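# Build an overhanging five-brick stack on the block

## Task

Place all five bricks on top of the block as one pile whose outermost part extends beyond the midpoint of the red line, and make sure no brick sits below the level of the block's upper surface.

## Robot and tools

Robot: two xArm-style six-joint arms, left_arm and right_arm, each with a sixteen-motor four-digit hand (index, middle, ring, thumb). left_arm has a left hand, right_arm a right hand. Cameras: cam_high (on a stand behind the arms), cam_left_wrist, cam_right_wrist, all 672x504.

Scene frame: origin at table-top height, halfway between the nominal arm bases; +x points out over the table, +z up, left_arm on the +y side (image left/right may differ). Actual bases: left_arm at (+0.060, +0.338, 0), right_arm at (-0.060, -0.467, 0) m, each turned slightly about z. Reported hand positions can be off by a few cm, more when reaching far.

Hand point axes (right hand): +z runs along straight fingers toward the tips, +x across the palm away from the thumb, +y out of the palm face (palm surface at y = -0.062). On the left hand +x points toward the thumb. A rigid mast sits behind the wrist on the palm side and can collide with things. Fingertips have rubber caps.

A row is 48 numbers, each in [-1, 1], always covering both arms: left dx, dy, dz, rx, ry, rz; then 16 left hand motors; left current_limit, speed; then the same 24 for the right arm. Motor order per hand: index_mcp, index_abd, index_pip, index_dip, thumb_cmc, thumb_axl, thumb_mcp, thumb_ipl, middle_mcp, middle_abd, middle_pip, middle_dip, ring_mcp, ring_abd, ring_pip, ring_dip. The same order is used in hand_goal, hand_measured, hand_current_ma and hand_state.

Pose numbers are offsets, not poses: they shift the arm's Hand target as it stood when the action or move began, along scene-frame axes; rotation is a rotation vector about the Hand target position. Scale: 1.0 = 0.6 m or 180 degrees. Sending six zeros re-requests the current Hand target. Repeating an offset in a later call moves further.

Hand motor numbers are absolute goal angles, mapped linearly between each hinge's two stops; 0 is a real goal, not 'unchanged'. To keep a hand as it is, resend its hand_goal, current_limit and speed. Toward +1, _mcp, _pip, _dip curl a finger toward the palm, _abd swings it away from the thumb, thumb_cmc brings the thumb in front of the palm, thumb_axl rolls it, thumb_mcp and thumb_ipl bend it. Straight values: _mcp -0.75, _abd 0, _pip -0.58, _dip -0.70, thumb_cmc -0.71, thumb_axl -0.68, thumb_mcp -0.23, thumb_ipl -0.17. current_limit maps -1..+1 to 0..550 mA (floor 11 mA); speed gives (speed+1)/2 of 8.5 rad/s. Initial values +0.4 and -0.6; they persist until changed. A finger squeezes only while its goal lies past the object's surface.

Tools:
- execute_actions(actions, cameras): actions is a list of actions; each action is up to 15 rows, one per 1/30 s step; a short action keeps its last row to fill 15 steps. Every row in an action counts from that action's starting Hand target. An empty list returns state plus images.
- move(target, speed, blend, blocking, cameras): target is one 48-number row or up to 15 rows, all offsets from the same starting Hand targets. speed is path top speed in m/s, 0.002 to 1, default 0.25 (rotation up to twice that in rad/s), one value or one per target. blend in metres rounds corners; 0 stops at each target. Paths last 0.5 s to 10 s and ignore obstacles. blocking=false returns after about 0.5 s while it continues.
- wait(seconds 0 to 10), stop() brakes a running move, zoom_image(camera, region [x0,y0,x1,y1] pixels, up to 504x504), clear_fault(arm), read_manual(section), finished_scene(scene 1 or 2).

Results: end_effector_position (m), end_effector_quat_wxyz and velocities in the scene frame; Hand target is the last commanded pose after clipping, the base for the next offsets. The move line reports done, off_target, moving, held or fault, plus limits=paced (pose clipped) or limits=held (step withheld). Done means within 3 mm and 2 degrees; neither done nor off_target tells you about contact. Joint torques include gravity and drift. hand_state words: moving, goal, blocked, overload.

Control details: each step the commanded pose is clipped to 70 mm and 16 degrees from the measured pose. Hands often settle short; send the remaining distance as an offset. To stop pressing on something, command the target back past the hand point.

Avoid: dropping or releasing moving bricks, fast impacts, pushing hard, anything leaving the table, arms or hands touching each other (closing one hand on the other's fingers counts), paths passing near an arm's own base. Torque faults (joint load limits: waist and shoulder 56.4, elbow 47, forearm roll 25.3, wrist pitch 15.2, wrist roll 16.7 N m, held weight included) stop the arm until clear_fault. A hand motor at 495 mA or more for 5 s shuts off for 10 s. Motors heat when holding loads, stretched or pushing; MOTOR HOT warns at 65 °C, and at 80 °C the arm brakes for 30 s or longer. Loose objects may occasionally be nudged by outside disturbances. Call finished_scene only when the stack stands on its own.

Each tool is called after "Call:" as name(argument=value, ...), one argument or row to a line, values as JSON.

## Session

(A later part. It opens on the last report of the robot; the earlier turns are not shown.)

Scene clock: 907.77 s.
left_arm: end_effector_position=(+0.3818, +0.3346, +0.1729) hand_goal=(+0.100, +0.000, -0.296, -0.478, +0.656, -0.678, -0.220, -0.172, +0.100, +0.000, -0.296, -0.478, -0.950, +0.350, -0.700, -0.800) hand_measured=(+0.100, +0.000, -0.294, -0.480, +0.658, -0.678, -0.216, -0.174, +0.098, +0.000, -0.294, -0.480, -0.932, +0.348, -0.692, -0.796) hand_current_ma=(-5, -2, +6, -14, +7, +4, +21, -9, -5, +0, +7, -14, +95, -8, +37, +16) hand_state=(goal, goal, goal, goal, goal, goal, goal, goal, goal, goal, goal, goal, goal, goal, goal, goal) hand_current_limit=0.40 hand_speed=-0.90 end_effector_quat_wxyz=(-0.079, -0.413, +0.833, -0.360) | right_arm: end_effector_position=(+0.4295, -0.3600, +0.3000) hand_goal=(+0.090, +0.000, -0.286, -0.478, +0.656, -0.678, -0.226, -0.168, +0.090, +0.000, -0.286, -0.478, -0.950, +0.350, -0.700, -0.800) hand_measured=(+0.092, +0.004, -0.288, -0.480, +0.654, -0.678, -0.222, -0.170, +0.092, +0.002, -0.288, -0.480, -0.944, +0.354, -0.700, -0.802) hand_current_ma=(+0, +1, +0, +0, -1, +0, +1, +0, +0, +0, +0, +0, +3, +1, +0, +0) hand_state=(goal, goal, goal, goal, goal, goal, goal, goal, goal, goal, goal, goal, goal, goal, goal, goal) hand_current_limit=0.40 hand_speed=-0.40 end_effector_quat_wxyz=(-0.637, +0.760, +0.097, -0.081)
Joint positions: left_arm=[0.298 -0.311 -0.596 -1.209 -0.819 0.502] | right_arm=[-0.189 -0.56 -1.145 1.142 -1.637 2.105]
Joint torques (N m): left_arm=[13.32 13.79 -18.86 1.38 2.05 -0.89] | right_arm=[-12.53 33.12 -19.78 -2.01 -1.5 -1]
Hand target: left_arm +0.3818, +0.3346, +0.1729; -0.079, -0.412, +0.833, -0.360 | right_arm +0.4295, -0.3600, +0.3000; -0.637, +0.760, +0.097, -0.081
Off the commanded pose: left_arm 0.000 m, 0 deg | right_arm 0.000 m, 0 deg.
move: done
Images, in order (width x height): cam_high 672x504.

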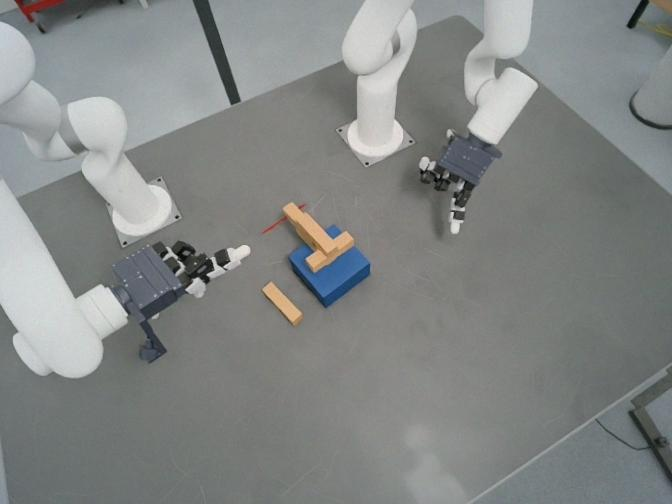

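Call:
move(
  target=[0,0,0,0,0,0,-0.96,0.5,-0.96,-0.96,-0.714,-0.678,-0.226,-0.168,-0.96,0.57,-0.96,-0.96,-0.96,0.8,-0.96,-0.96,0.4,-0.4,0.0425,0.325,-0.0333,0,0,0,0.09,0,-0.285,-0.478,0.657,-0.678,-0.226,-0.168,0.09,0,-0.285,-0.478,-0.95,0.35,-0.7,-0.8,0.4,-0.4],
  speed=0.2,
  cameras=["cam_high","cam_left_wrist","cam_right_wrist"],
)

Call:
zoom_image(
  camera="cam_high",
  region=[200, 200, 350, 350],
)

Scene clock: 912.27 s.
left_arm: end_effector_position=(+0.3818, +0.3346, +0.1729) hand_goal=(-0.960, +0.500, -0.960, -0.960, -0.714, -0.678, -0.226, -0.168, -0.960, +0.570, -0.960, -0.960, -0.960, +0.800, -0.960, -0.960) hand_measured=(-0.944, +0.498, -0.954, -0.956, -0.702, -0.678, -0.218, -0.170, -0.940, +0.566, -0.952, -0.958, -0.946, +0.796, -0.952, -0.956) hand_current_ma=(+89, -12, +32, +16, +58, +4, +56, -9, +110, -14, +35, +14, +74, -19, +40, +17) hand_state=(goal, goal, goal, goal, goal, goal, goal, goal, blocked, goal, goal, goal, goal, goal, goal, goal) hand_current_limit=0.40 hand_speed=-0.40 end_effector_quat_wxyz=(-0.079, -0.412, +0.833, -0.360) | right_arm: end_effector_position=(+0.4550, -0.1651, +0.2801) hand_goal=(+0.090, +0.000, -0.286, -0.478, +0.656, -0.678, -0.226, -0.168, +0.090, +0.000, -0.286, -0.478, -0.950, +0.350, -0.700, -0.800) hand_measured=(+0.092, +0.004, -0.288, -0.480, +0.654, -0.678, -0.224, -0.170, +0.092, +0.002, -0.288, -0.480, -0.944, +0.354, -0.700, -0.802) hand_current_ma=(+0, +1, +0, +0, -1, +0, +1, +0, +0, +0, +0, +0, +3, +1, +0, +0) hand_state=(goal, goal, goal, goal, goal, goal, goal, goal, goal, goal, goal, goal, goal, goal, goal, goal) hand_current_limit=0.40 hand_speed=-0.40 end_effector_quat_wxyz=(-0.637, +0.760, +0.097, -0.081)
Joint positions: left_arm=[0.298 -0.311 -0.596 -1.209 -0.819 0.502] | right_arm=[0.146 -0.653 -1.24 1.421 -1.46 2.16]
Joint torques (N m): left_arm=[11.81 15.3 -17.31 0.56 1.09 0.63] | right_arm=[17.65 38.45 -23.22 3.27 0.31 1.31]
Hand target: left_arm +0.3818, +0.3346, +0.1729; -0.079, -0.412, +0.833, -0.360 | right_arm +0.4550, -0.1650, +0.2801; -0.637, +0.760, +0.097, -0.081
Off the commanded pose: left_arm 0.000 m, 0 deg | right_arm 0.000 m, 0 deg.
move: done

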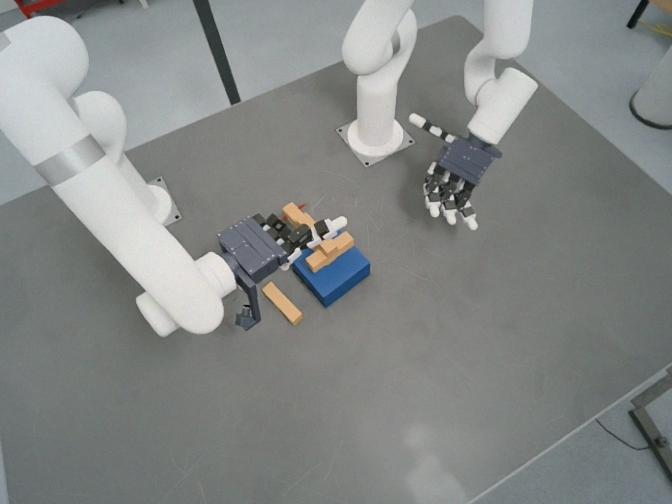

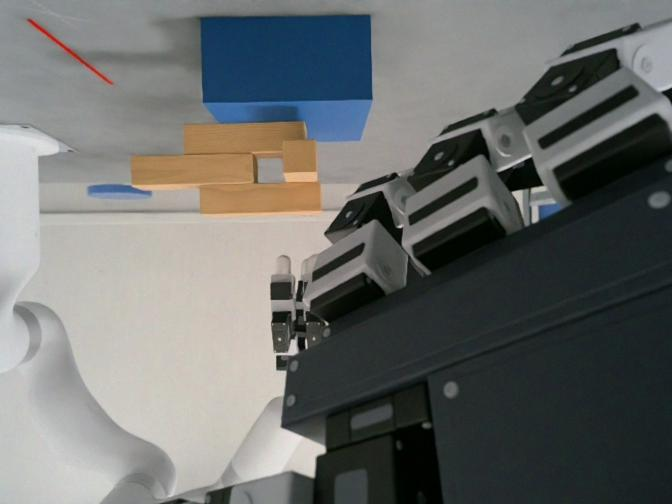

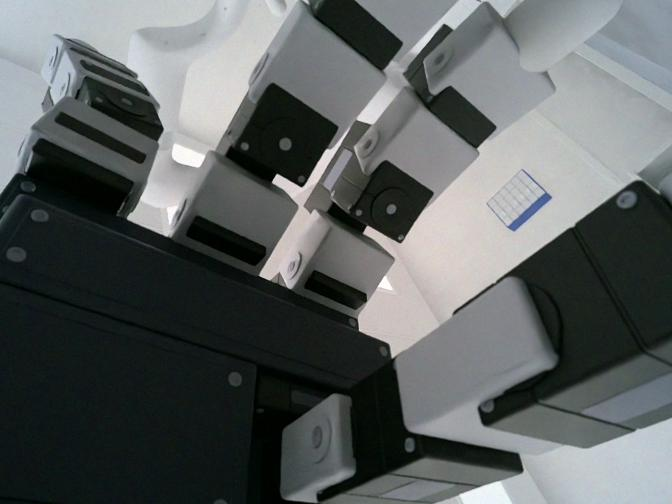

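Scaled by 3.360.

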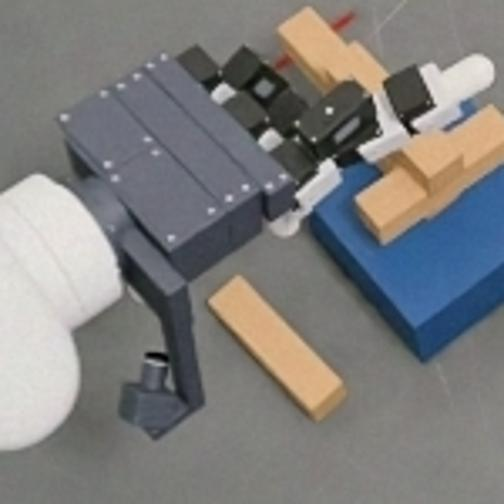

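Call:
move(
  target=[0,0,0,0,0,0,-0.96,0.5,-0.96,-0.96,-0.714,-0.678,-0.226,-0.168,-0.96,0.57,-0.96,-0.96,-0.96,0.8,-0.96,-0.96,0.4,-0.4,0,0,-0.2333,0,0,0,0.09,0,-0.285,-0.478,0.657,-0.678,-0.226,-0.168,0.09,0,-0.285,-0.478,-0.95,0.35,-0.7,-0.8,0.4,-0.4],
  speed=0.12,
  cameras=["cam_high","cam_left_wrist","cam_right_wrist"],
)

Call:
zoom_image(
  camera="cam_high",
  region=[200, 200, 350, 350],
)

Scene clock: 916.63 s.
left_arm: end_effector_position=(+0.3818, +0.3346, +0.1729) hand_goal=(-0.960, +0.500, -0.960, -0.960, -0.714, -0.678, -0.226, -0.168, -0.960, +0.570, -0.960, -0.960, -0.960, +0.800, -0.960, -0.960) hand_measured=(-0.944, +0.498, -0.954, -0.956, -0.702, -0.678, -0.218, -0.170, -0.940, +0.566, -0.952, -0.958, -0.946, +0.796, -0.952, -0.956) hand_current_ma=(+89, -12, +32, +16, +58, +4, +56, -9, +110, -14, +35, +14, +74, -19, +40, +17) hand_state=(goal, goal, goal, goal, goal, goal, goal, goal, blocked, goal, goal, goal, goal, goal, goal, goal) hand_current_limit=0.40 hand_speed=-0.40 end_effector_quat_wxyz=(-0.079, -0.412, +0.833, -0.360) | right_arm: end_effector_position=(+0.4550, -0.1650, +0.1401) hand_goal=(+0.090, +0.000, -0.286, -0.478, +0.656, -0.678, -0.226, -0.168, +0.090, +0.000, -0.286, -0.478, -0.950, +0.350, -0.700, -0.800) hand_measured=(+0.092, +0.004, -0.288, -0.480, +0.654, -0.678, -0.224, -0.170, +0.092, +0.002, -0.288, -0.480, -0.942, +0.354, -0.700, -0.802) hand_current_ma=(+0, +1, +0, +0, -1, +0, +1, +0, +0, +0, +0, +0, +3, +1, +0, +0) hand_state=(goal, goal, goal, goal, goal, goal, goal, goal, goal, goal, goal, goal, goal, goal, goal, goal) hand_current_limit=0.40 hand_speed=-0.40 end_effector_quat_wxyz=(-0.637, +0.760, +0.097, -0.081)
Joint positions: left_arm=[0.298 -0.311 -0.596 -1.209 -0.819 0.502] | right_arm=[0.146 -0.9 -1.265 1.449 -1.43 1.938]
Joint torques (N m): left_arm=[5.85 17.25 -11.96 -0.59 0.39 0.82] | right_arm=[-4.3 41.32 -20.51 2.92 0.28 -1.14]
Hand target: left_arm +0.3818, +0.3346, +0.1729; -0.079, -0.412, +0.833, -0.360 | right_arm +0.4550, -0.1650, +0.1401; -0.637, +0.760, +0.097, -0.081
Off the commanded pose: left_arm 0.000 m, 0 deg | right_arm 0.000 m, 0 deg.
move: done

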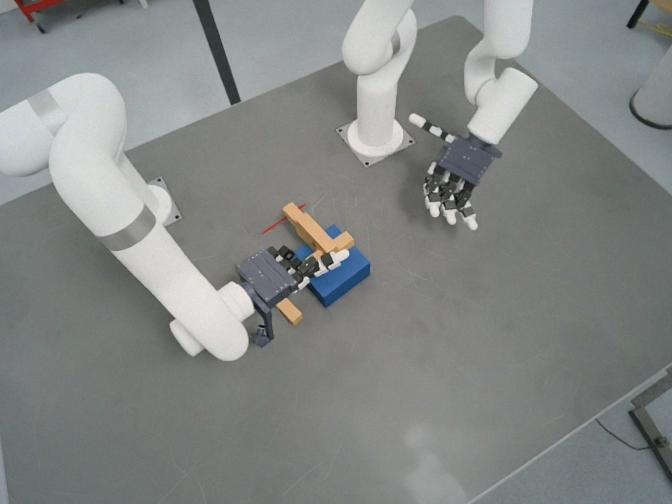

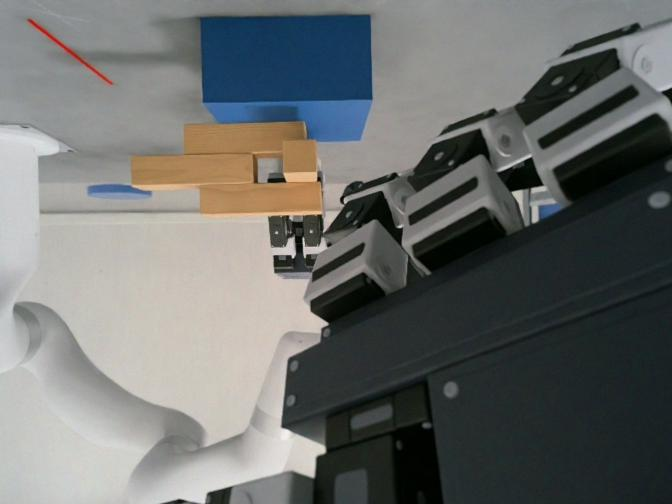

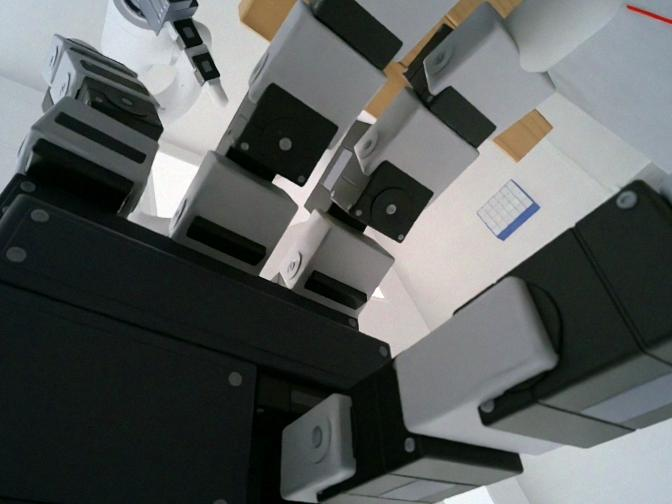

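Scaled by 3.360.

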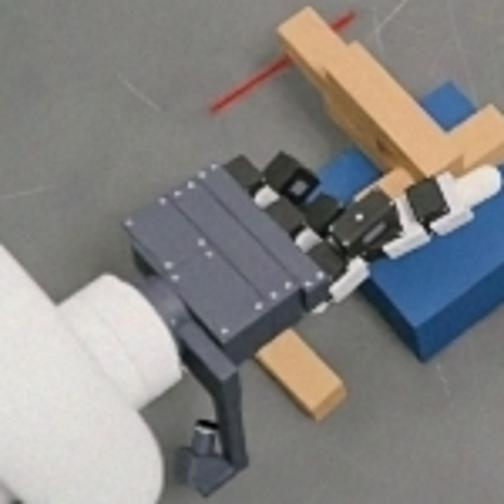

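Call:
move(
  target=[
    [0,0,0,0,0,0,-0.96,0.5,-0.96,-0.96,-0.714,-0.678,-0.226,-0.168,-0.96,0.57,-0.96,-0.96,-0.96,0.8,-0.96,-0.96,0.4,-0.4,0.0132,0.0025,0,0,0,0,0.09,0,-0.285,-0.478,0.657,-0.678,-0.226,-0.168,0.09,0,-0.285,-0.478,-0.95,0.35,-0.7,-0.8,0.4,-0.4],
    [0,0,0,0,0,0,-0.96,0.5,-0.96,-0.96,-0.714,-0.678,-0.226,-0.168,-0.96,0.57,-0.96,-0.96,-0.96,0.8,-0.96,-0.96,0.4,-0.4,0.0132,0.0025,-0.0833,0,0,0,0.09,0,-0.285,-0.478,0.657,-0.678,-0.226,-0.168,0.09,0,-0.285,-0.478,-0.95,0.35,-0.7,-0.8,0.4,-0.4],
  ],
  speed=[0.1,0.08],
  cameras=["cam_high","cam_left_wrist","cam_right_wrist"],
)

Call:
zoom_image(
  camera="cam_high",
  region=[220, 200, 370, 350],
)

Call:
zoom_image(
  camera="cam_left_wrist",
  region=[120, 80, 380, 280],
)

Scene clock: 928.23 s.
left_arm: end_effector_position=(+0.3818, +0.3346, +0.1729) hand_goal=(-0.960, +0.500, -0.960, -0.960, -0.714, -0.678, -0.226, -0.168, -0.960, +0.570, -0.960, -0.960, -0.960, +0.800, -0.960, -0.960) hand_measured=(-0.944, +0.498, -0.954, -0.956, -0.702, -0.678, -0.218, -0.170, -0.940, +0.566, -0.952, -0.958, -0.946, +0.796, -0.952, -0.956) hand_current_ma=(+89, -12, +32, +16, +58, +4, +56, -9, +110, -14, +35, +14, +74, -19, +40, +17) hand_state=(goal, goal, goal, goal, goal, goal, goal, goal, blocked, goal, goal, goal, goal, goal, goal, goal) hand_current_limit=0.40 hand_speed=-0.40 end_effector_quat_wxyz=(-0.079, -0.412, +0.833, -0.360) | right_arm: end_effector_position=(+0.4629, -0.1635, +0.0901) hand_goal=(+0.090, +0.000, -0.286, -0.478, +0.656, -0.678, -0.226, -0.168, +0.090, +0.000, -0.286, -0.478, -0.950, +0.350, -0.700, -0.800) hand_measured=(+0.092, +0.004, -0.288, -0.480, +0.654, -0.678, -0.224, -0.170, +0.092, +0.002, -0.288, -0.480, -0.942, +0.354, -0.700, -0.802) hand_current_ma=(+0, +1, +0, +0, -1, +0, +1, +0, +0, +0, +0, +0, +3, +1, +0, +0) hand_state=(goal, goal, goal, goal, goal, goal, goal, goal, goal, goal, goal, goal, goal, goal, goal, goal) hand_current_limit=0.40 hand_speed=-0.40 end_effector_quat_wxyz=(-0.637, +0.760, +0.097, -0.081)
Joint positions: left_arm=[0.298 -0.311 -0.596 -1.209 -0.819 0.502] | right_arm=[0.146 -1.013 -1.329 1.456 -1.424 1.889]
Joint torques (N m): left_arm=[0.37 18.51 -11.42 -0.88 -0.38 0.78] | right_arm=[-10.1 42.97 -19.83 2.99 0.26 -1.15]
Hand target: left_arm +0.3818, +0.3346, +0.1729; -0.079, -0.412, +0.833, -0.360 | right_arm +0.4629, -0.1635, +0.0901; -0.637, +0.760, +0.097, -0.081
Off the commanded pose: left_arm 0.000 m, 0 deg | right_arm 0.000 m, 0 deg.
move: done

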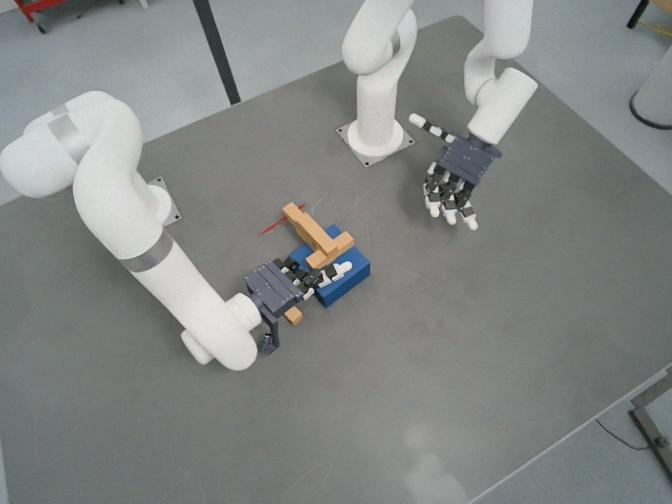

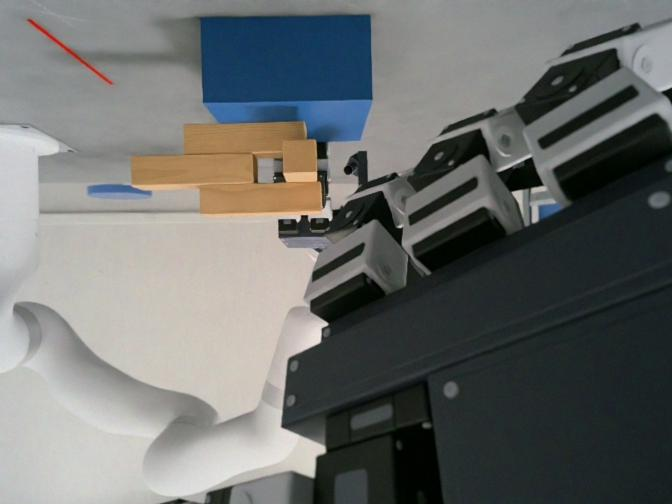

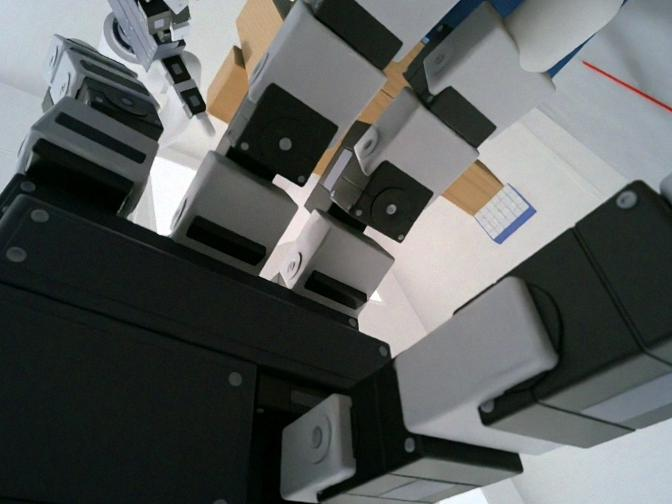

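Scaled by 3.360.

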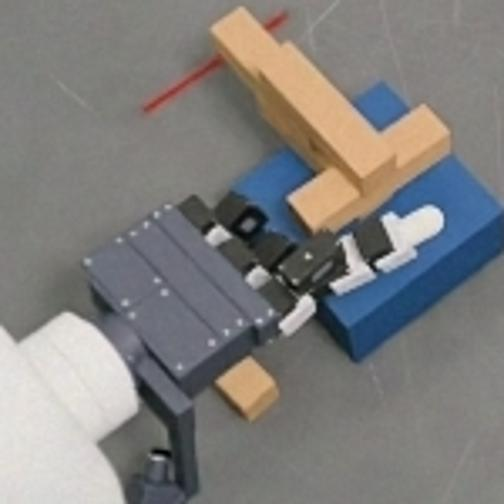

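Scaled by 1.938.

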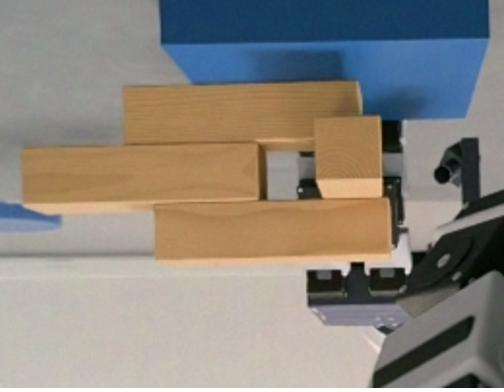

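Call:
move(
  target=[0,0,0,0,0,0,-0.96,0.5,-0.96,-0.96,-0.714,-0.678,-0.226,-0.168,-0.96,0.57,-0.96,-0.96,-0.96,0.8,-0.96,-0.96,0.4,-0.4,0,0,-0.05,0,0,0,0.09,0,-0.285,-0.478,0.657,-0.678,-0.226,-0.168,0.09,0,-0.285,-0.478,-0.95,0.35,-0.7,-0.8,0.4,-0.4],
  speed=0.05,
  cameras=["cam_high","cam_right_wrist"],
)

Call:
zoom_image(
  camera="cam_high",
  region=[220, 200, 370, 350],
)

Scene clock: 930.80 s.
left_arm: end_effector_position=(+0.3818, +0.3346, +0.1729) hand_goal=(-0.960, +0.500, -0.960, -0.960, -0.714, -0.678, -0.226, -0.168, -0.960, +0.570, -0.960, -0.960, -0.960, +0.800, -0.960, -0.960) hand_measured=(-0.944, +0.498, -0.954, -0.956, -0.702, -0.678, -0.218, -0.170, -0.940, +0.566, -0.952, -0.958, -0.946, +0.796, -0.952, -0.956) hand_current_ma=(+89, -12, +32, +16, +58, +4, +56, -9, +110, -14, +35, +14, +74, -19, +40, +17) hand_state=(goal, goal, goal, goal, goal, goal, goal, goal, blocked, goal, goal, goal, goal, goal, goal, goal) hand_current_limit=0.40 hand_speed=-0.40 end_effector_quat_wxyz=(-0.079, -0.412, +0.833, -0.360) | right_arm: end_effector_position=(+0.4629, -0.1635, +0.0601) hand_goal=(+0.090, +0.000, -0.286, -0.478, +0.656, -0.678, -0.226, -0.168, +0.090, +0.000, -0.286, -0.478, -0.950, +0.350, -0.700, -0.800) hand_measured=(+0.092, +0.004, -0.288, -0.480, +0.654, -0.678, -0.224, -0.170, +0.092, +0.002, -0.288, -0.480, -0.942, +0.354, -0.700, -0.802) hand_current_ma=(+0, +1, +0, +0, -1, +0, +1, +0, +0, +0, +0, +0, +3, +1, +0, +0) hand_state=(goal, goal, goal, goal, goal, goal, goal, goal, goal, goal, goal, goal, goal, goal, goal, goal) hand_current_limit=0.40 hand_speed=-0.40 end_effector_quat_wxyz=(-0.637, +0.760, +0.097, -0.081)
Joint positions: left_arm=[0.298 -0.311 -0.596 -1.209 -0.819 0.502] | right_arm=[0.146 -1.075 -1.357 1.461 -1.42 1.855]
Joint torques (N m): left_arm=[-2.09 19.45 -11.42 -0.9 -0.91 0.89] | right_arm=[9.29 43.73 -19.19 2.94 0.09 -1.2]
Hand target: left_arm +0.3818, +0.3346, +0.1729; -0.079, -0.412, +0.833, -0.360 | right_arm +0.4629, -0.1635, +0.0601; -0.637, +0.760, +0.097, -0.081
Off the commanded pose: left_arm 0.000 m, 0 deg | right_arm 0.000 m, 0 deg.
move: done
Images, in order (width x height): cam_high 672x504, cam_right_wrist 672x504.

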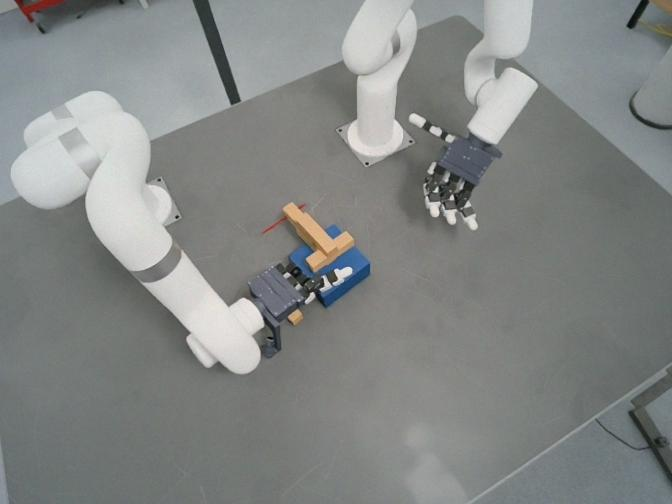

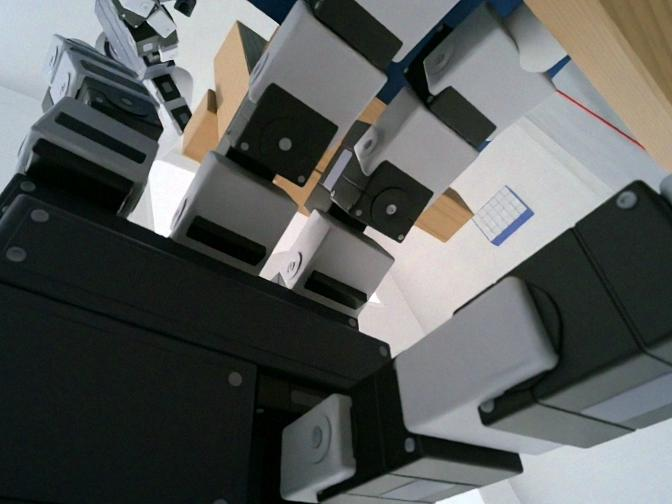

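Scaled by 3.360.

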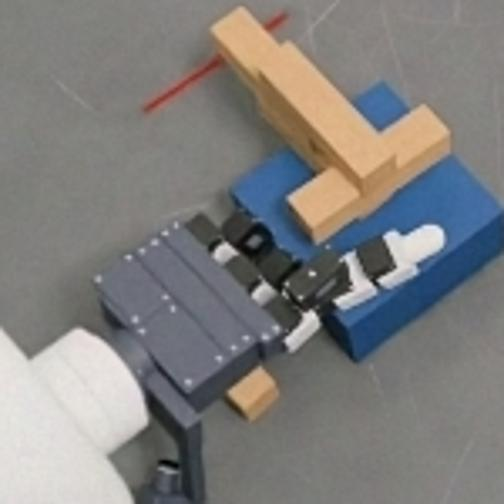

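Call:
move(
  target=[0,0,0,0,0,0,-0.96,0.5,-0.96,-0.96,-0.714,-0.678,-0.226,-0.168,-0.96,0.57,-0.96,-0.96,-0.96,0.8,-0.96,-0.96,0.4,-0.4,0,0,0,0,0,0,0.2,0,-0.285,-0.478,0.657,-0.678,-0.1,-0.168,0.2,0,-0.285,-0.478,-0.95,0.35,-0.7,-0.8,0.2,-0.9],
  speed=0.05,
  cameras=["cam_high","cam_right_wrist"],
)

Scene clock: 934.17 s.
left_arm: end_effector_position=(+0.3818, +0.3346, +0.1729) hand_goal=(-0.960, +0.500, -0.960, -0.960, -0.714, -0.678, -0.226, -0.168, -0.960, +0.570, -0.960, -0.960, -0.960, +0.800, -0.960, -0.960) hand_measured=(-0.944, +0.498, -0.954, -0.956, -0.702, -0.678, -0.218, -0.170, -0.940, +0.566, -0.952, -0.958, -0.946, +0.796, -0.952, -0.956) hand_current_ma=(+89, -12, +32, +16, +58, +4, +56, -9, +110, -14, +35, +14, +74, -19, +40, +17) hand_state=(goal, goal, goal, goal, goal, goal, goal, goal, blocked, goal, goal, goal, goal, goal, goal, goal) hand_current_limit=0.40 hand_speed=-0.40 end_effector_quat_wxyz=(-0.079, -0.412, +0.833, -0.360) | right_arm: end_effector_position=(+0.4629, -0.1635, +0.0601) hand_goal=(+0.200, +0.000, -0.286, -0.478, +0.656, -0.678, -0.100, -0.168, +0.200, +0.000, -0.286, -0.478, -0.950, +0.350, -0.700, -0.800) hand_measured=(+0.198, +0.004, -0.288, -0.480, +0.654, -0.678, -0.102, -0.170, +0.200, +0.002, -0.288, -0.480, -0.942, +0.354, -0.700, -0.802) hand_current_ma=(+0, +1, +0, +0, -1, +0, -1, +0, +0, +0, +0, +0, +3, +1, +0, +0) hand_state=(goal, goal, goal, goal, goal, goal, goal, goal, goal, goal, goal, goal, goal, goal, goal, goal) hand_current_limit=0.20 hand_speed=-0.90 end_effector_quat_wxyz=(-0.637, +0.760, +0.097, -0.081)
Joint positions: left_arm=[0.298 -0.311 -0.596 -1.209 -0.819 0.502] | right_arm=[0.146 -1.075 -1.357 1.461 -1.42 1.855]
Joint torques (N m): left_arm=[-6.93 21.03 -11.72 -0.58 -1.45 0.84] | right_arm=[16.54 44.73 -19.04 2.87 0.08 -1.13]
Hand target: left_arm +0.3818, +0.3346, +0.1729; -0.079, -0.412, +0.833, -0.360 | right_arm +0.4629, -0.1635, +0.0601; -0.637, +0.760, +0.097, -0.081
Off the commanded pose: left_arm 0.000 m, 0 deg | right_arm 0.000 m, 0 deg.
move: done
Images, in order (width x height): cam_high 672x504, cam_right_wrist 672x504.

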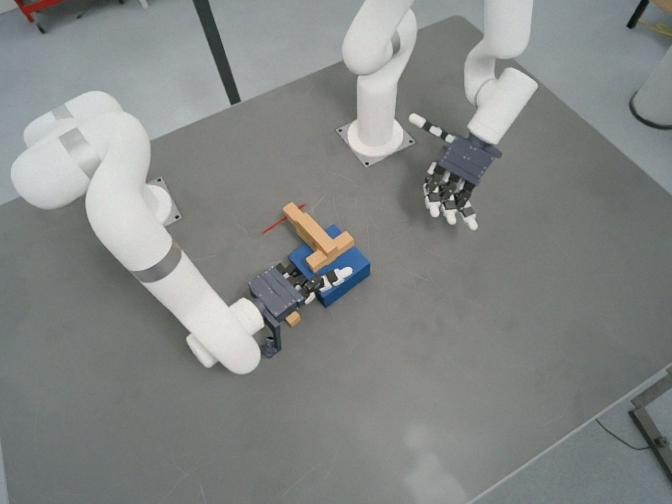

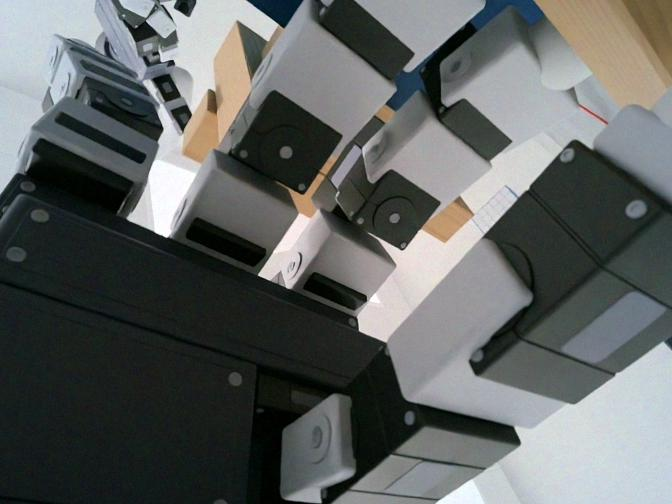

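Call:
move(
  target=[0,0,0,0,0,0,-0.96,0.5,-0.96,-0.96,-0.714,-0.678,-0.226,-0.168,-0.96,0.57,-0.96,-0.96,-0.96,0.8,-0.96,-0.96,0.4,-0.4,0,0,0,0,0,0,0.26,0,-0.285,-0.478,0.657,-0.678,0.067,-0.168,0.26,0,-0.285,-0.478,-0.95,0.35,-0.7,-0.8,0.2,-0.95],
  speed=0.05,
  cameras=["cam_high","cam_right_wrist"],
)

Scene clock: 936.33 s.
left_arm: end_effector_position=(+0.3818, +0.3346, +0.1729) hand_goal=(-0.960, +0.500, -0.960, -0.960, -0.714, -0.678, -0.226, -0.168, -0.960, +0.570, -0.960, -0.960, -0.960, +0.800, -0.960, -0.960) hand_measured=(-0.944, +0.498, -0.954, -0.956, -0.702, -0.678, -0.218, -0.170, -0.940, +0.566, -0.952, -0.958, -0.946, +0.796, -0.952, -0.956) hand_current_ma=(+89, -12, +32, +16, +58, +4, +56, -9, +110, -14, +35, +14, +74, -19, +40, +17) hand_state=(goal, goal, goal, goal, goal, goal, goal, goal, blocked, goal, goal, goal, goal, goal, goal, goal) hand_current_limit=0.40 hand_speed=-0.40 end_effector_quat_wxyz=(-0.079, -0.412, +0.833, -0.360) | right_arm: end_effector_position=(+0.4629, -0.1635, +0.0601) hand_goal=(+0.260, +0.000, -0.286, -0.478, +0.656, -0.678, +0.066, -0.168, +0.260, +0.000, -0.286, -0.478, -0.950, +0.350, -0.700, -0.800) hand_measured=(+0.240, +0.004, -0.292, -0.480, +0.654, -0.678, -0.070, -0.172, +0.240, +0.002, -0.290, -0.480, -0.942, +0.354, -0.700, -0.802) hand_current_ma=(-17, +1, -2, +0, -1, +0, -58, -2, -16, +0, -1, +0, +3, +1, +0, +0) hand_state=(blocked, goal, goal, goal, goal, goal, moving, goal, goal, goal, goal, goal, goal, goal, goal, goal) hand_current_limit=0.20 hand_speed=-0.95 end_effector_quat_wxyz=(-0.637, +0.760, +0.097, -0.081)
Joint positions: left_arm=[0.298 -0.311 -0.596 -1.209 -0.819 0.502] | right_arm=[0.146 -1.075 -1.357 1.461 -1.42 1.855]
Joint torques (N m): left_arm=[-8.82 21.97 -11.05 -0.38 -1.87 0.81] | right_arm=[16.29 46.13 -19.67 2.65 -0.11 -1.1]
Hand target: left_arm +0.3818, +0.3346, +0.1729; -0.079, -0.412, +0.833, -0.360 | right_arm +0.4629, -0.1635, +0.0601; -0.637, +0.760, +0.097, -0.081
Off the commanded pose: left_arm 0.000 m, 0 deg | right_arm 0.000 m, 0 deg.
move: done
Images, in order (width x height): cam_high 672x504, cam_right_wrist 672x504.

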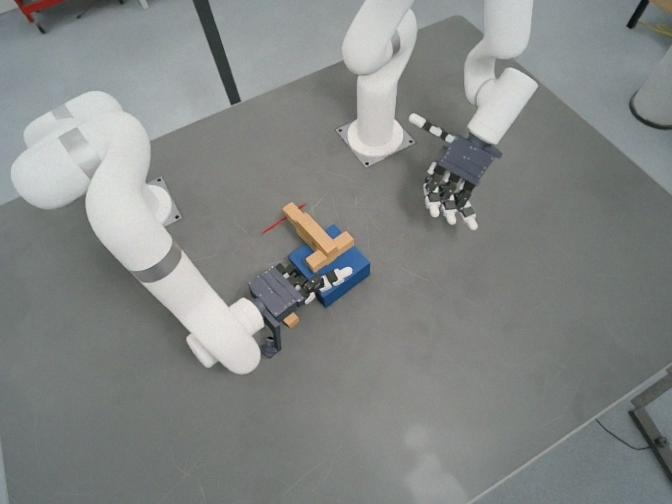

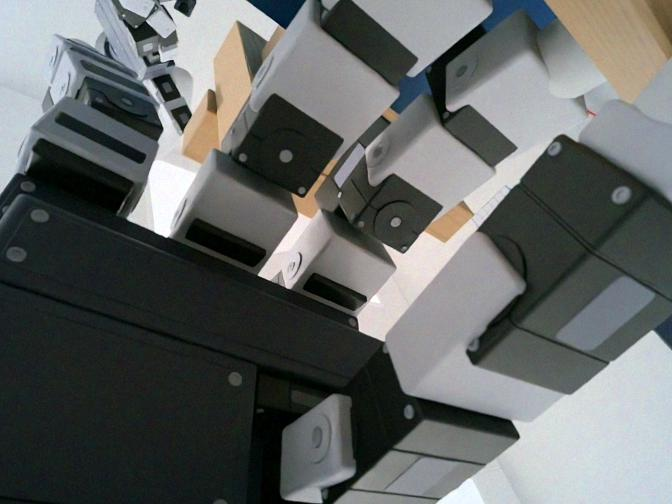

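Call:
wait(
  seconds=0.5,
)

Scene clock: 937.33 s.
left_arm: end_effector_position=(+0.3818, +0.3346, +0.1729) hand_goal=(-0.960, +0.500, -0.960, -0.960, -0.714, -0.678, -0.226, -0.168, -0.960, +0.570, -0.960, -0.960, -0.960, +0.800, -0.960, -0.960) hand_measured=(-0.944, +0.498, -0.954, -0.956, -0.702, -0.678, -0.218, -0.170, -0.940, +0.566, -0.952, -0.958, -0.946, +0.796, -0.952, -0.956) hand_current_ma=(+89, -12, +32, +16, +58, +4, +56, -9, +110, -14, +35, +14, +74, -19, +40, +17) hand_state=(goal, goal, goal, goal, goal, goal, goal, goal, blocked, goal, goal, goal, goal, goal, goal, goal) hand_current_limit=0.40 hand_speed=-0.40 end_effector_quat_wxyz=(-0.079, -0.412, +0.833, -0.360) | right_arm: end_effector_position=(+0.4629, -0.1635, +0.0601) hand_goal=(+0.260, +0.000, -0.286, -0.478, +0.656, -0.678, +0.066, -0.168, +0.260, +0.000, -0.286, -0.478, -0.950, +0.350, -0.700, -0.800) hand_measured=(+0.240, +0.004, -0.296, -0.480, +0.654, -0.678, -0.052, -0.188, +0.240, +0.002, -0.294, -0.480, -0.942, +0.354, -0.700, -0.802) hand_current_ma=(-17, +1, -5, +0, -1, +0, -330, -25, -16, +0, -3, +0, +3, +1, +0, +0) hand_state=(blocked, goal, goal, goal, goal, goal, blocked, blocked, goal, goal, goal, goal, goal, goal, goal, goal) hand_current_limit=0.20 hand_speed=-0.95 end_effector_quat_wxyz=(-0.637, +0.760, +0.097, -0.081)
Joint positions: left_arm=[0.298 -0.311 -0.596 -1.209 -0.819 0.502] | right_arm=[0.146 -1.075 -1.357 1.461 -1.42 1.855]
Joint torques (N m): left_arm=[-8.56 22.81 -11.52 -0.69 -2.03 0.81] | right_arm=[16.8 46.3 -17.98 2.25 -0.2 -1.09]
Hand target: left_arm +0.3818, +0.3346, +0.1729; -0.079, -0.412, +0.833, -0.360 | right_arm +0.4629, -0.1635, +0.0601; -0.637, +0.760, +0.097, -0.081
Off the commanded pose: left_arm 0.000 m, 0 deg | right_arm 0.000 m, 0 deg.
wait: 0.50 s; at rest by 0.10 s

Call:
move(
  target=[
    [0,0,0,0,0,0,-0.96,0.5,-0.96,-0.96,-0.714,-0.678,-0.226,-0.168,-0.96,0.57,-0.96,-0.96,-0.96,0.8,-0.96,-0.96,0.4,-0.4,0,0,0,0,0,0,0.272,0,-0.285,-0.478,0.657,-0.678,0.067,-0.168,0.272,0,-0.285,-0.478,-0.95,0.35,-0.7,-0.8,0.2,-0.9],
    [0,0,0,0,0,0,-0.96,0.5,-0.96,-0.96,-0.714,-0.678,-0.226,-0.168,-0.96,0.57,-0.96,-0.96,-0.96,0.8,-0.96,-0.96,0.4,-0.4,0.0018,-0.01,0.02,0,0,0,0.272,0,-0.285,-0.478,0.657,-0.678,0.067,-0.168,0.272,0,-0.285,-0.478,-0.95,0.35,-0.7,-0.8,0.2,-0.9],
    [0,0,0,0,0,0,-0.96,0.5,-0.96,-0.96,-0.714,-0.678,-0.226,-0.168,-0.96,0.57,-0.96,-0.96,-0.96,0.8,-0.96,-0.96,0.4,-0.4,0.0018,-0.01,0.3999,0,0,0,0.272,0,-0.285,-0.478,0.657,-0.678,0.067,-0.168,0.272,0,-0.285,-0.478,-0.95,0.35,-0.7,-0.8,0.2,-0.9],
  ],
  speed=[0.02,0.03,0.1],
  cameras=["cam_high","cam_left_wrist"],
)

Call:
zoom_image(
  camera="cam_high",
  region=[200, 180, 370, 330],
)

Scene clock: 956.10 s.
left_arm: end_effector_position=(+0.3818, +0.3346, +0.1729) hand_goal=(-0.960, +0.500, -0.960, -0.960, -0.714, -0.678, -0.226, -0.168, -0.960, +0.570, -0.960, -0.960, -0.960, +0.800, -0.960, -0.960) hand_measured=(-0.944, +0.498, -0.954, -0.956, -0.702, -0.678, -0.218, -0.170, -0.940, +0.566, -0.952, -0.958, -0.946, +0.796, -0.952, -0.956) hand_current_ma=(+89, -12, +32, +16, +58, +4, +56, -9, +110, -14, +35, +14, +74, -19, +40, +17) hand_state=(goal, goal, goal, goal, goal, goal, goal, goal, blocked, goal, goal, goal, goal, goal, goal, goal) hand_current_limit=0.40 hand_speed=-0.40 end_effector_quat_wxyz=(-0.079, -0.412, +0.833, -0.360) | right_arm: end_effector_position=(+0.4640, -0.1695, +0.3000) hand_goal=(+0.272, +0.000, -0.286, -0.478, +0.656, -0.678, +0.066, -0.168, +0.272, +0.000, -0.286, -0.478, -0.950, +0.350, -0.700, -0.800) hand_measured=(+0.240, +0.002, -0.310, -0.488, +0.652, -0.678, -0.038, -0.188, +0.240, +0.002, -0.306, -0.486, -0.942, +0.354, -0.700, -0.802) hand_current_ma=(-37, +1, -21, -5, -1, +0, -330, -26, -36, +0, -15, -4, +3, +1, +0, +0) hand_state=(blocked, goal, blocked, goal, goal, goal, blocked, blocked, blocked, goal, goal, goal, goal, goal, goal, goal) hand_current_limit=0.20 hand_speed=-0.90 end_effector_quat_wxyz=(-0.637, +0.760, +0.097, -0.081)
Joint positions: left_arm=[0.298 -0.311 -0.596 -1.209 -0.819 0.502] | right_arm=[0.136 -0.64 -1.273 1.408 -1.473 2.205]
Joint torques (N m): left_arm=[-8.25 25.08 -11.28 -0.55 -3.21 0.8] | right_arm=[-6.78 58.53 -23.96 -2.45 -1.96 1.37]
Hand target: left_arm +0.3818, +0.3346, +0.1729; -0.079, -0.412, +0.833, -0.360 | right_arm +0.4640, -0.1695, +0.3000; -0.637, +0.760, +0.097, -0.081
Off the commanded pose: left_arm 0.000 m, 0 deg | right_arm 0.000 m, 0 deg.
move: done
Images, in order (width x height): cam_high 672x504, cam_left_wrist 672x504.

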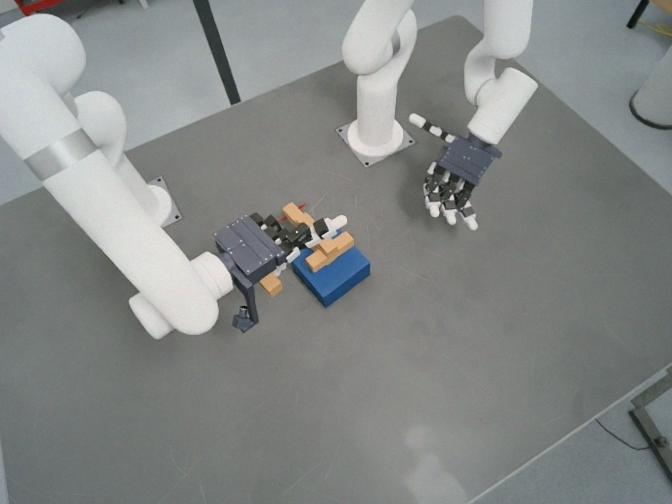

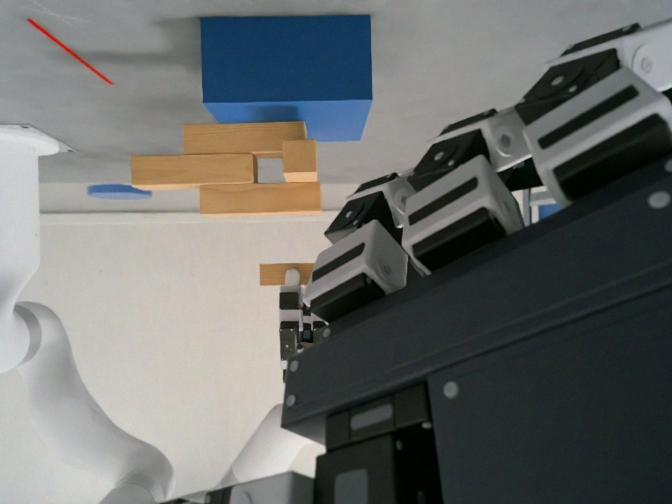

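Scaled by 2.965.

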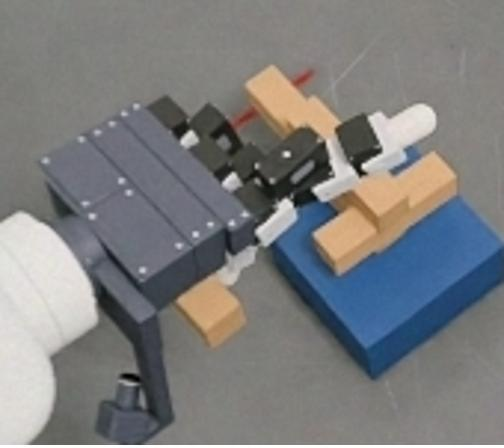

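Call:
move(
  target=[
    [0,0,0,0,0,0,-0.96,0.5,-0.96,-0.96,-0.714,-0.678,-0.226,-0.168,-0.96,0.57,-0.96,-0.96,-0.96,0.8,-0.96,-0.96,0.4,-0.4,-0.3432,0.2377,0,0,0,-0.0222,0.272,0,-0.285,-0.478,0.657,-0.678,0.067,-0.168,0.272,0,-0.285,-0.478,-0.95,0.35,-0.7,-0.8,0.2,-0.9],
    [0,0,0,0,0,0,-0.96,0.5,-0.96,-0.96,-0.714,-0.678,-0.226,-0.168,-0.96,0.57,-0.96,-0.96,-0.96,0.8,-0.96,-0.96,0.4,-0.4,-0.3432,0.2377,-0.1083,0,0,-0.0222,0.272,0,-0.285,-0.478,0.657,-0.678,0.067,-0.168,0.272,0,-0.285,-0.478,-0.95,0.35,-0.7,-0.8,0.2,-0.9],
  ],
  speed=[0.15,0.08],
  cameras=["cam_high","cam_left_wrist","cam_right_wrist"],
)

Call:
zoom_image(
  camera="cam_high",
  region=[240, 170, 370, 290],
)

Call:
zoom_image(
  camera="cam_left_wrist",
  region=[40, 80, 340, 280],
)

Scene clock: 961.87 s.
left_arm: end_effector_position=(+0.3818, +0.3346, +0.1729) hand_goal=(-0.960, +0.500, -0.960, -0.960, -0.714, -0.678, -0.226, -0.168, -0.960, +0.570, -0.960, -0.960, -0.960, +0.800, -0.960, -0.960) hand_measured=(-0.944, +0.498, -0.954, -0.956, -0.702, -0.678, -0.218, -0.170, -0.940, +0.566, -0.952, -0.958, -0.946, +0.796, -0.952, -0.956) hand_current_ma=(+89, -12, +32, +16, +58, +4, +56, -9, +110, -14, +35, +14, +74, -19, +40, +17) hand_state=(goal, goal, goal, goal, goal, goal, goal, goal, blocked, goal, goal, goal, goal, goal, goal, goal) hand_current_limit=0.40 hand_speed=-0.40 end_effector_quat_wxyz=(-0.079, -0.412, +0.833, -0.360) | right_arm: end_effector_position=(+0.2581, -0.0269, +0.2351) hand_goal=(+0.272, +0.000, -0.286, -0.478, +0.656, -0.678, +0.066, -0.168, +0.272, +0.000, -0.286, -0.478, -0.950, +0.350, -0.700, -0.800) hand_measured=(+0.238, +0.002, -0.312, -0.488, +0.652, -0.678, -0.036, -0.190, +0.240, +0.002, -0.306, -0.486, -0.942, +0.354, -0.700, -0.802) hand_current_ma=(-39, +1, -23, -5, -1, +0, -330, -27, -37, +0, -15, -4, +3, +1, +0, +0) hand_state=(blocked, goal, blocked, goal, goal, goal, blocked, blocked, blocked, goal, goal, goal, goal, goal, goal, goal) hand_current_limit=0.20 hand_speed=-0.90 end_effector_quat_wxyz=(-0.640, +0.763, +0.070, -0.059)
Joint positions: left_arm=[0.298 -0.311 -0.596 -1.209 -0.819 0.502] | right_arm=[0.535 -0.459 -0.781 1.894 -1.281 1.88]
Joint torques (N m): left_arm=[-8.61 27.37 -11.53 -0.67 -3.62 0.88] | right_arm=[17.73 28.89 -20.88 2.74 -2.27 -1.08]
Hand target: left_arm +0.3818, +0.3346, +0.1729; -0.079, -0.412, +0.833, -0.360 | right_arm +0.2581, -0.0269, +0.2351; -0.640, +0.763, +0.070, -0.059
Off the commanded pose: left_arm 0.000 m, 0 deg | right_arm 0.000 m, 0 deg.
move: done

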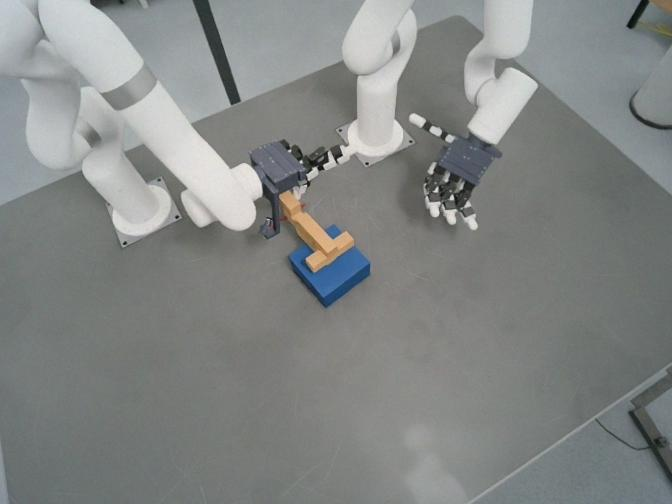

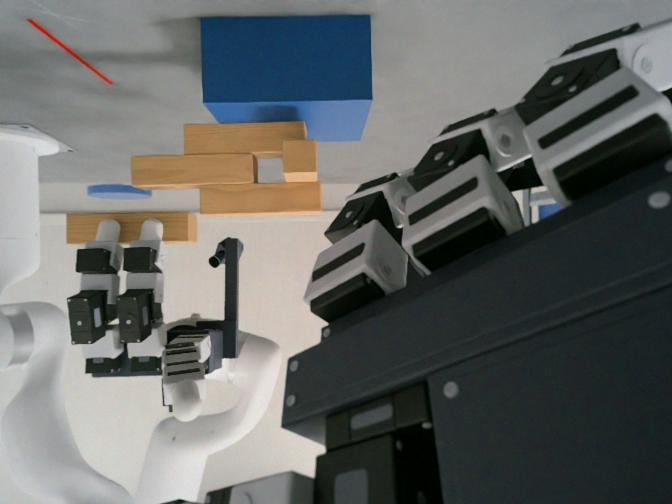

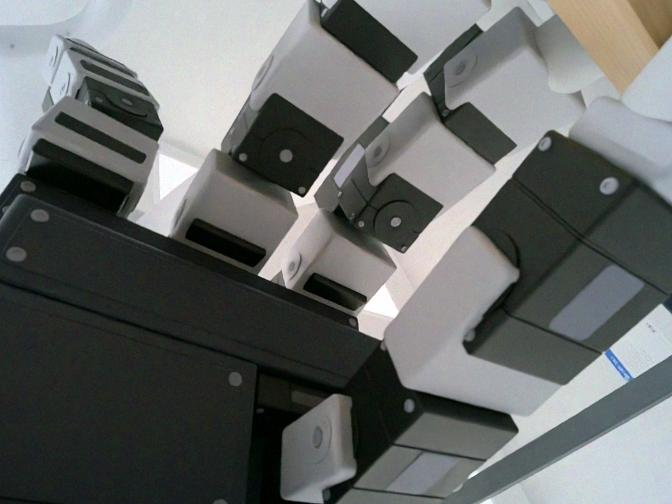

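Scaled by 3.877.

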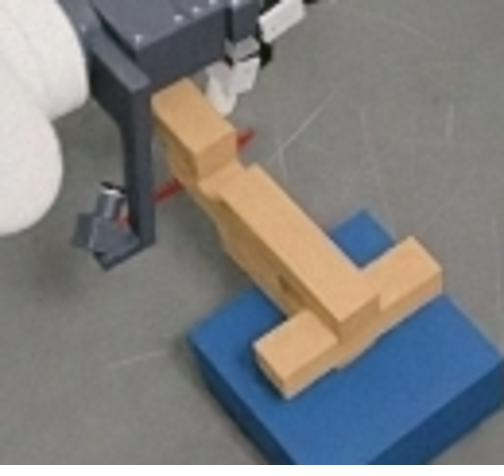

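Scaled by 1.680.

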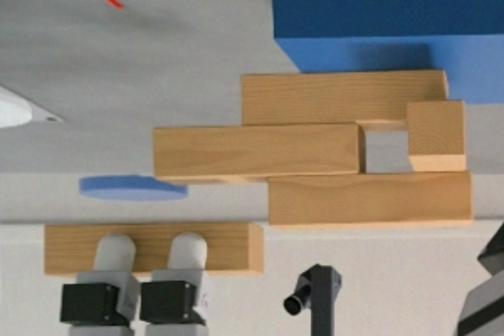

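Call:
move(
  target=[
    [0,0,0,0,0,0,-0.96,0.5,-0.96,-0.96,-0.714,-0.678,-0.226,-0.168,-0.96,0.57,-0.96,-0.96,-0.96,0.8,-0.96,-0.96,0.4,-0.4,0.0148,0.0053,0,0,0,0,0.272,0,-0.285,-0.478,0.657,-0.678,0.067,-0.168,0.272,0,-0.285,-0.478,-0.95,0.35,-0.7,-0.8,0.2,-0.9],
    [0,0,0,0,0,0,-0.96,0.5,-0.96,-0.96,-0.714,-0.678,-0.226,-0.168,-0.96,0.57,-0.96,-0.96,-0.96,0.8,-0.96,-0.96,0.4,-0.4,0.0148,0.0053,-0.0333,0,0,0,0.272,0,-0.285,-0.478,0.657,-0.678,0.067,-0.168,0.272,0,-0.285,-0.478,-0.95,0.35,-0.7,-0.8,0.2,-0.9],
  ],
  speed=[0.05,0.04],
  cameras=["cam_high","cam_left_wrist"],
)

Call:
zoom_image(
  camera="cam_high",
  region=[270, 180, 340, 240],
)

Call:
zoom_image(
  camera="cam_left_wrist",
  region=[50, 100, 250, 250],
)

Scene clock: 970.27 s.
left_arm: end_effector_position=(+0.3818, +0.3346, +0.1729) hand_goal=(-0.960, +0.500, -0.960, -0.960, -0.714, -0.678, -0.226, -0.168, -0.960, +0.570, -0.960, -0.960, -0.960, +0.800, -0.960, -0.960) hand_measured=(-0.944, +0.498, -0.954, -0.956, -0.702, -0.678, -0.218, -0.170, -0.940, +0.566, -0.952, -0.958, -0.946, +0.796, -0.952, -0.956) hand_current_ma=(+89, -12, +32, +16, +58, +4, +56, -9, +110, -14, +35, +14, +74, -19, +40, +17) hand_state=(goal, goal, goal, goal, goal, goal, goal, goal, blocked, goal, goal, goal, goal, goal, goal, goal) hand_current_limit=0.40 hand_speed=-0.40 end_effector_quat_wxyz=(-0.079, -0.412, +0.833, -0.360) | right_arm: end_effector_position=(+0.2670, -0.0237, +0.2151) hand_goal=(+0.272, +0.000, -0.286, -0.478, +0.656, -0.678, +0.066, -0.168, +0.272, +0.000, -0.286, -0.478, -0.950, +0.350, -0.700, -0.800) hand_measured=(+0.238, +0.002, -0.312, -0.488, +0.652, -0.678, -0.036, -0.190, +0.240, +0.002, -0.306, -0.486, -0.942, +0.354, -0.700, -0.802) hand_current_ma=(-39, +1, -23, -5, -1, +0, -330, -27, -37, +0, -15, -4, +3, +1, +0, +0) hand_state=(blocked, goal, blocked, goal, goal, goal, blocked, blocked, blocked, goal, goal, goal, goal, goal, goal, goal) hand_current_limit=0.20 hand_speed=-0.90 end_effector_quat_wxyz=(-0.640, +0.763, +0.070, -0.059)
Joint positions: left_arm=[0.298 -0.311 -0.596 -1.209 -0.819 0.502] | right_arm=[0.531 -0.52 -0.809 1.899 -1.293 1.849]
Joint torques (N m): left_arm=[-8.54 29.49 -11.62 -0.9 -3.71 0.86] | right_arm=[-13.99 29.99 -20.49 2.77 -2.26 -1.14]
Hand target: left_arm +0.3818, +0.3346, +0.1729; -0.079, -0.412, +0.833, -0.360 | right_arm +0.2670, -0.0237, +0.2151; -0.640, +0.763, +0.070, -0.059
Off the commanded pose: left_arm 0.000 m, 0 deg | right_arm 0.000 m, 0 deg.
move: done
Images, in order (width x height): cam_high 672x504, cam_left_wrist 672x504.

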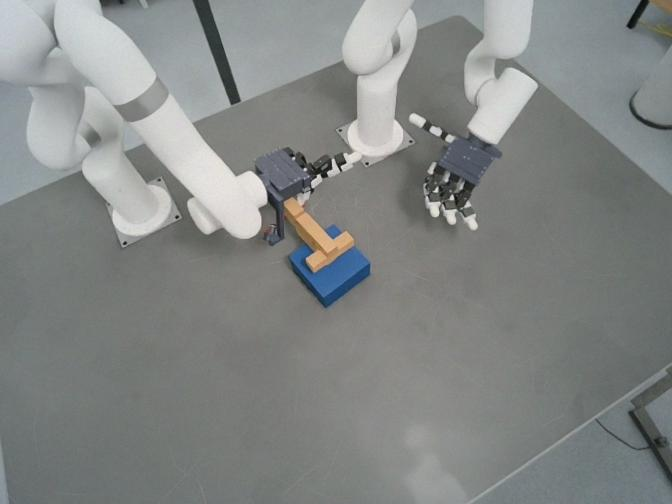

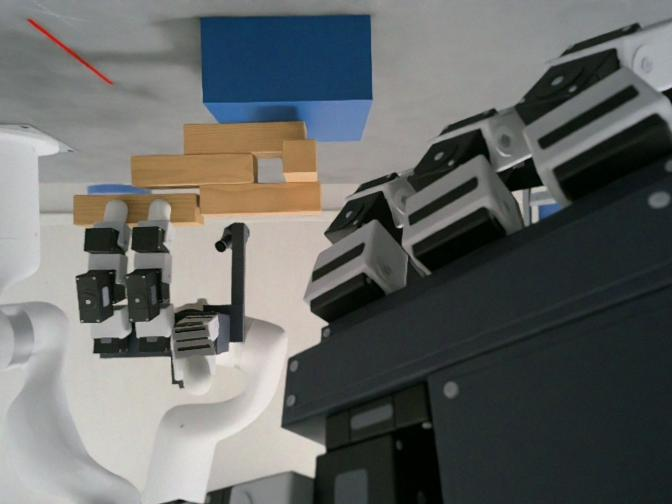

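Scaled by 7.200.

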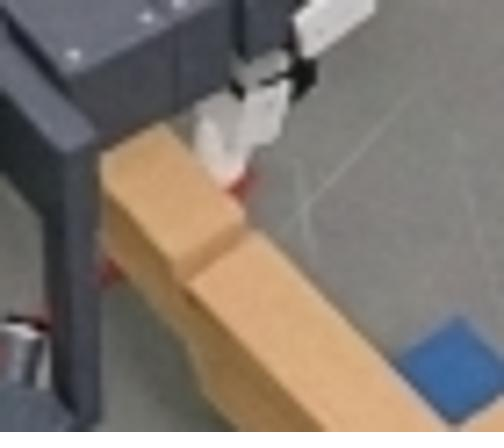

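Scaled by 2.520.

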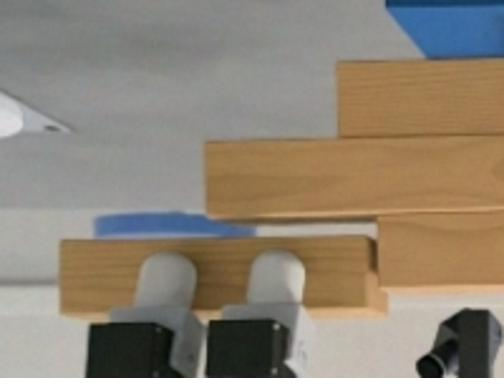

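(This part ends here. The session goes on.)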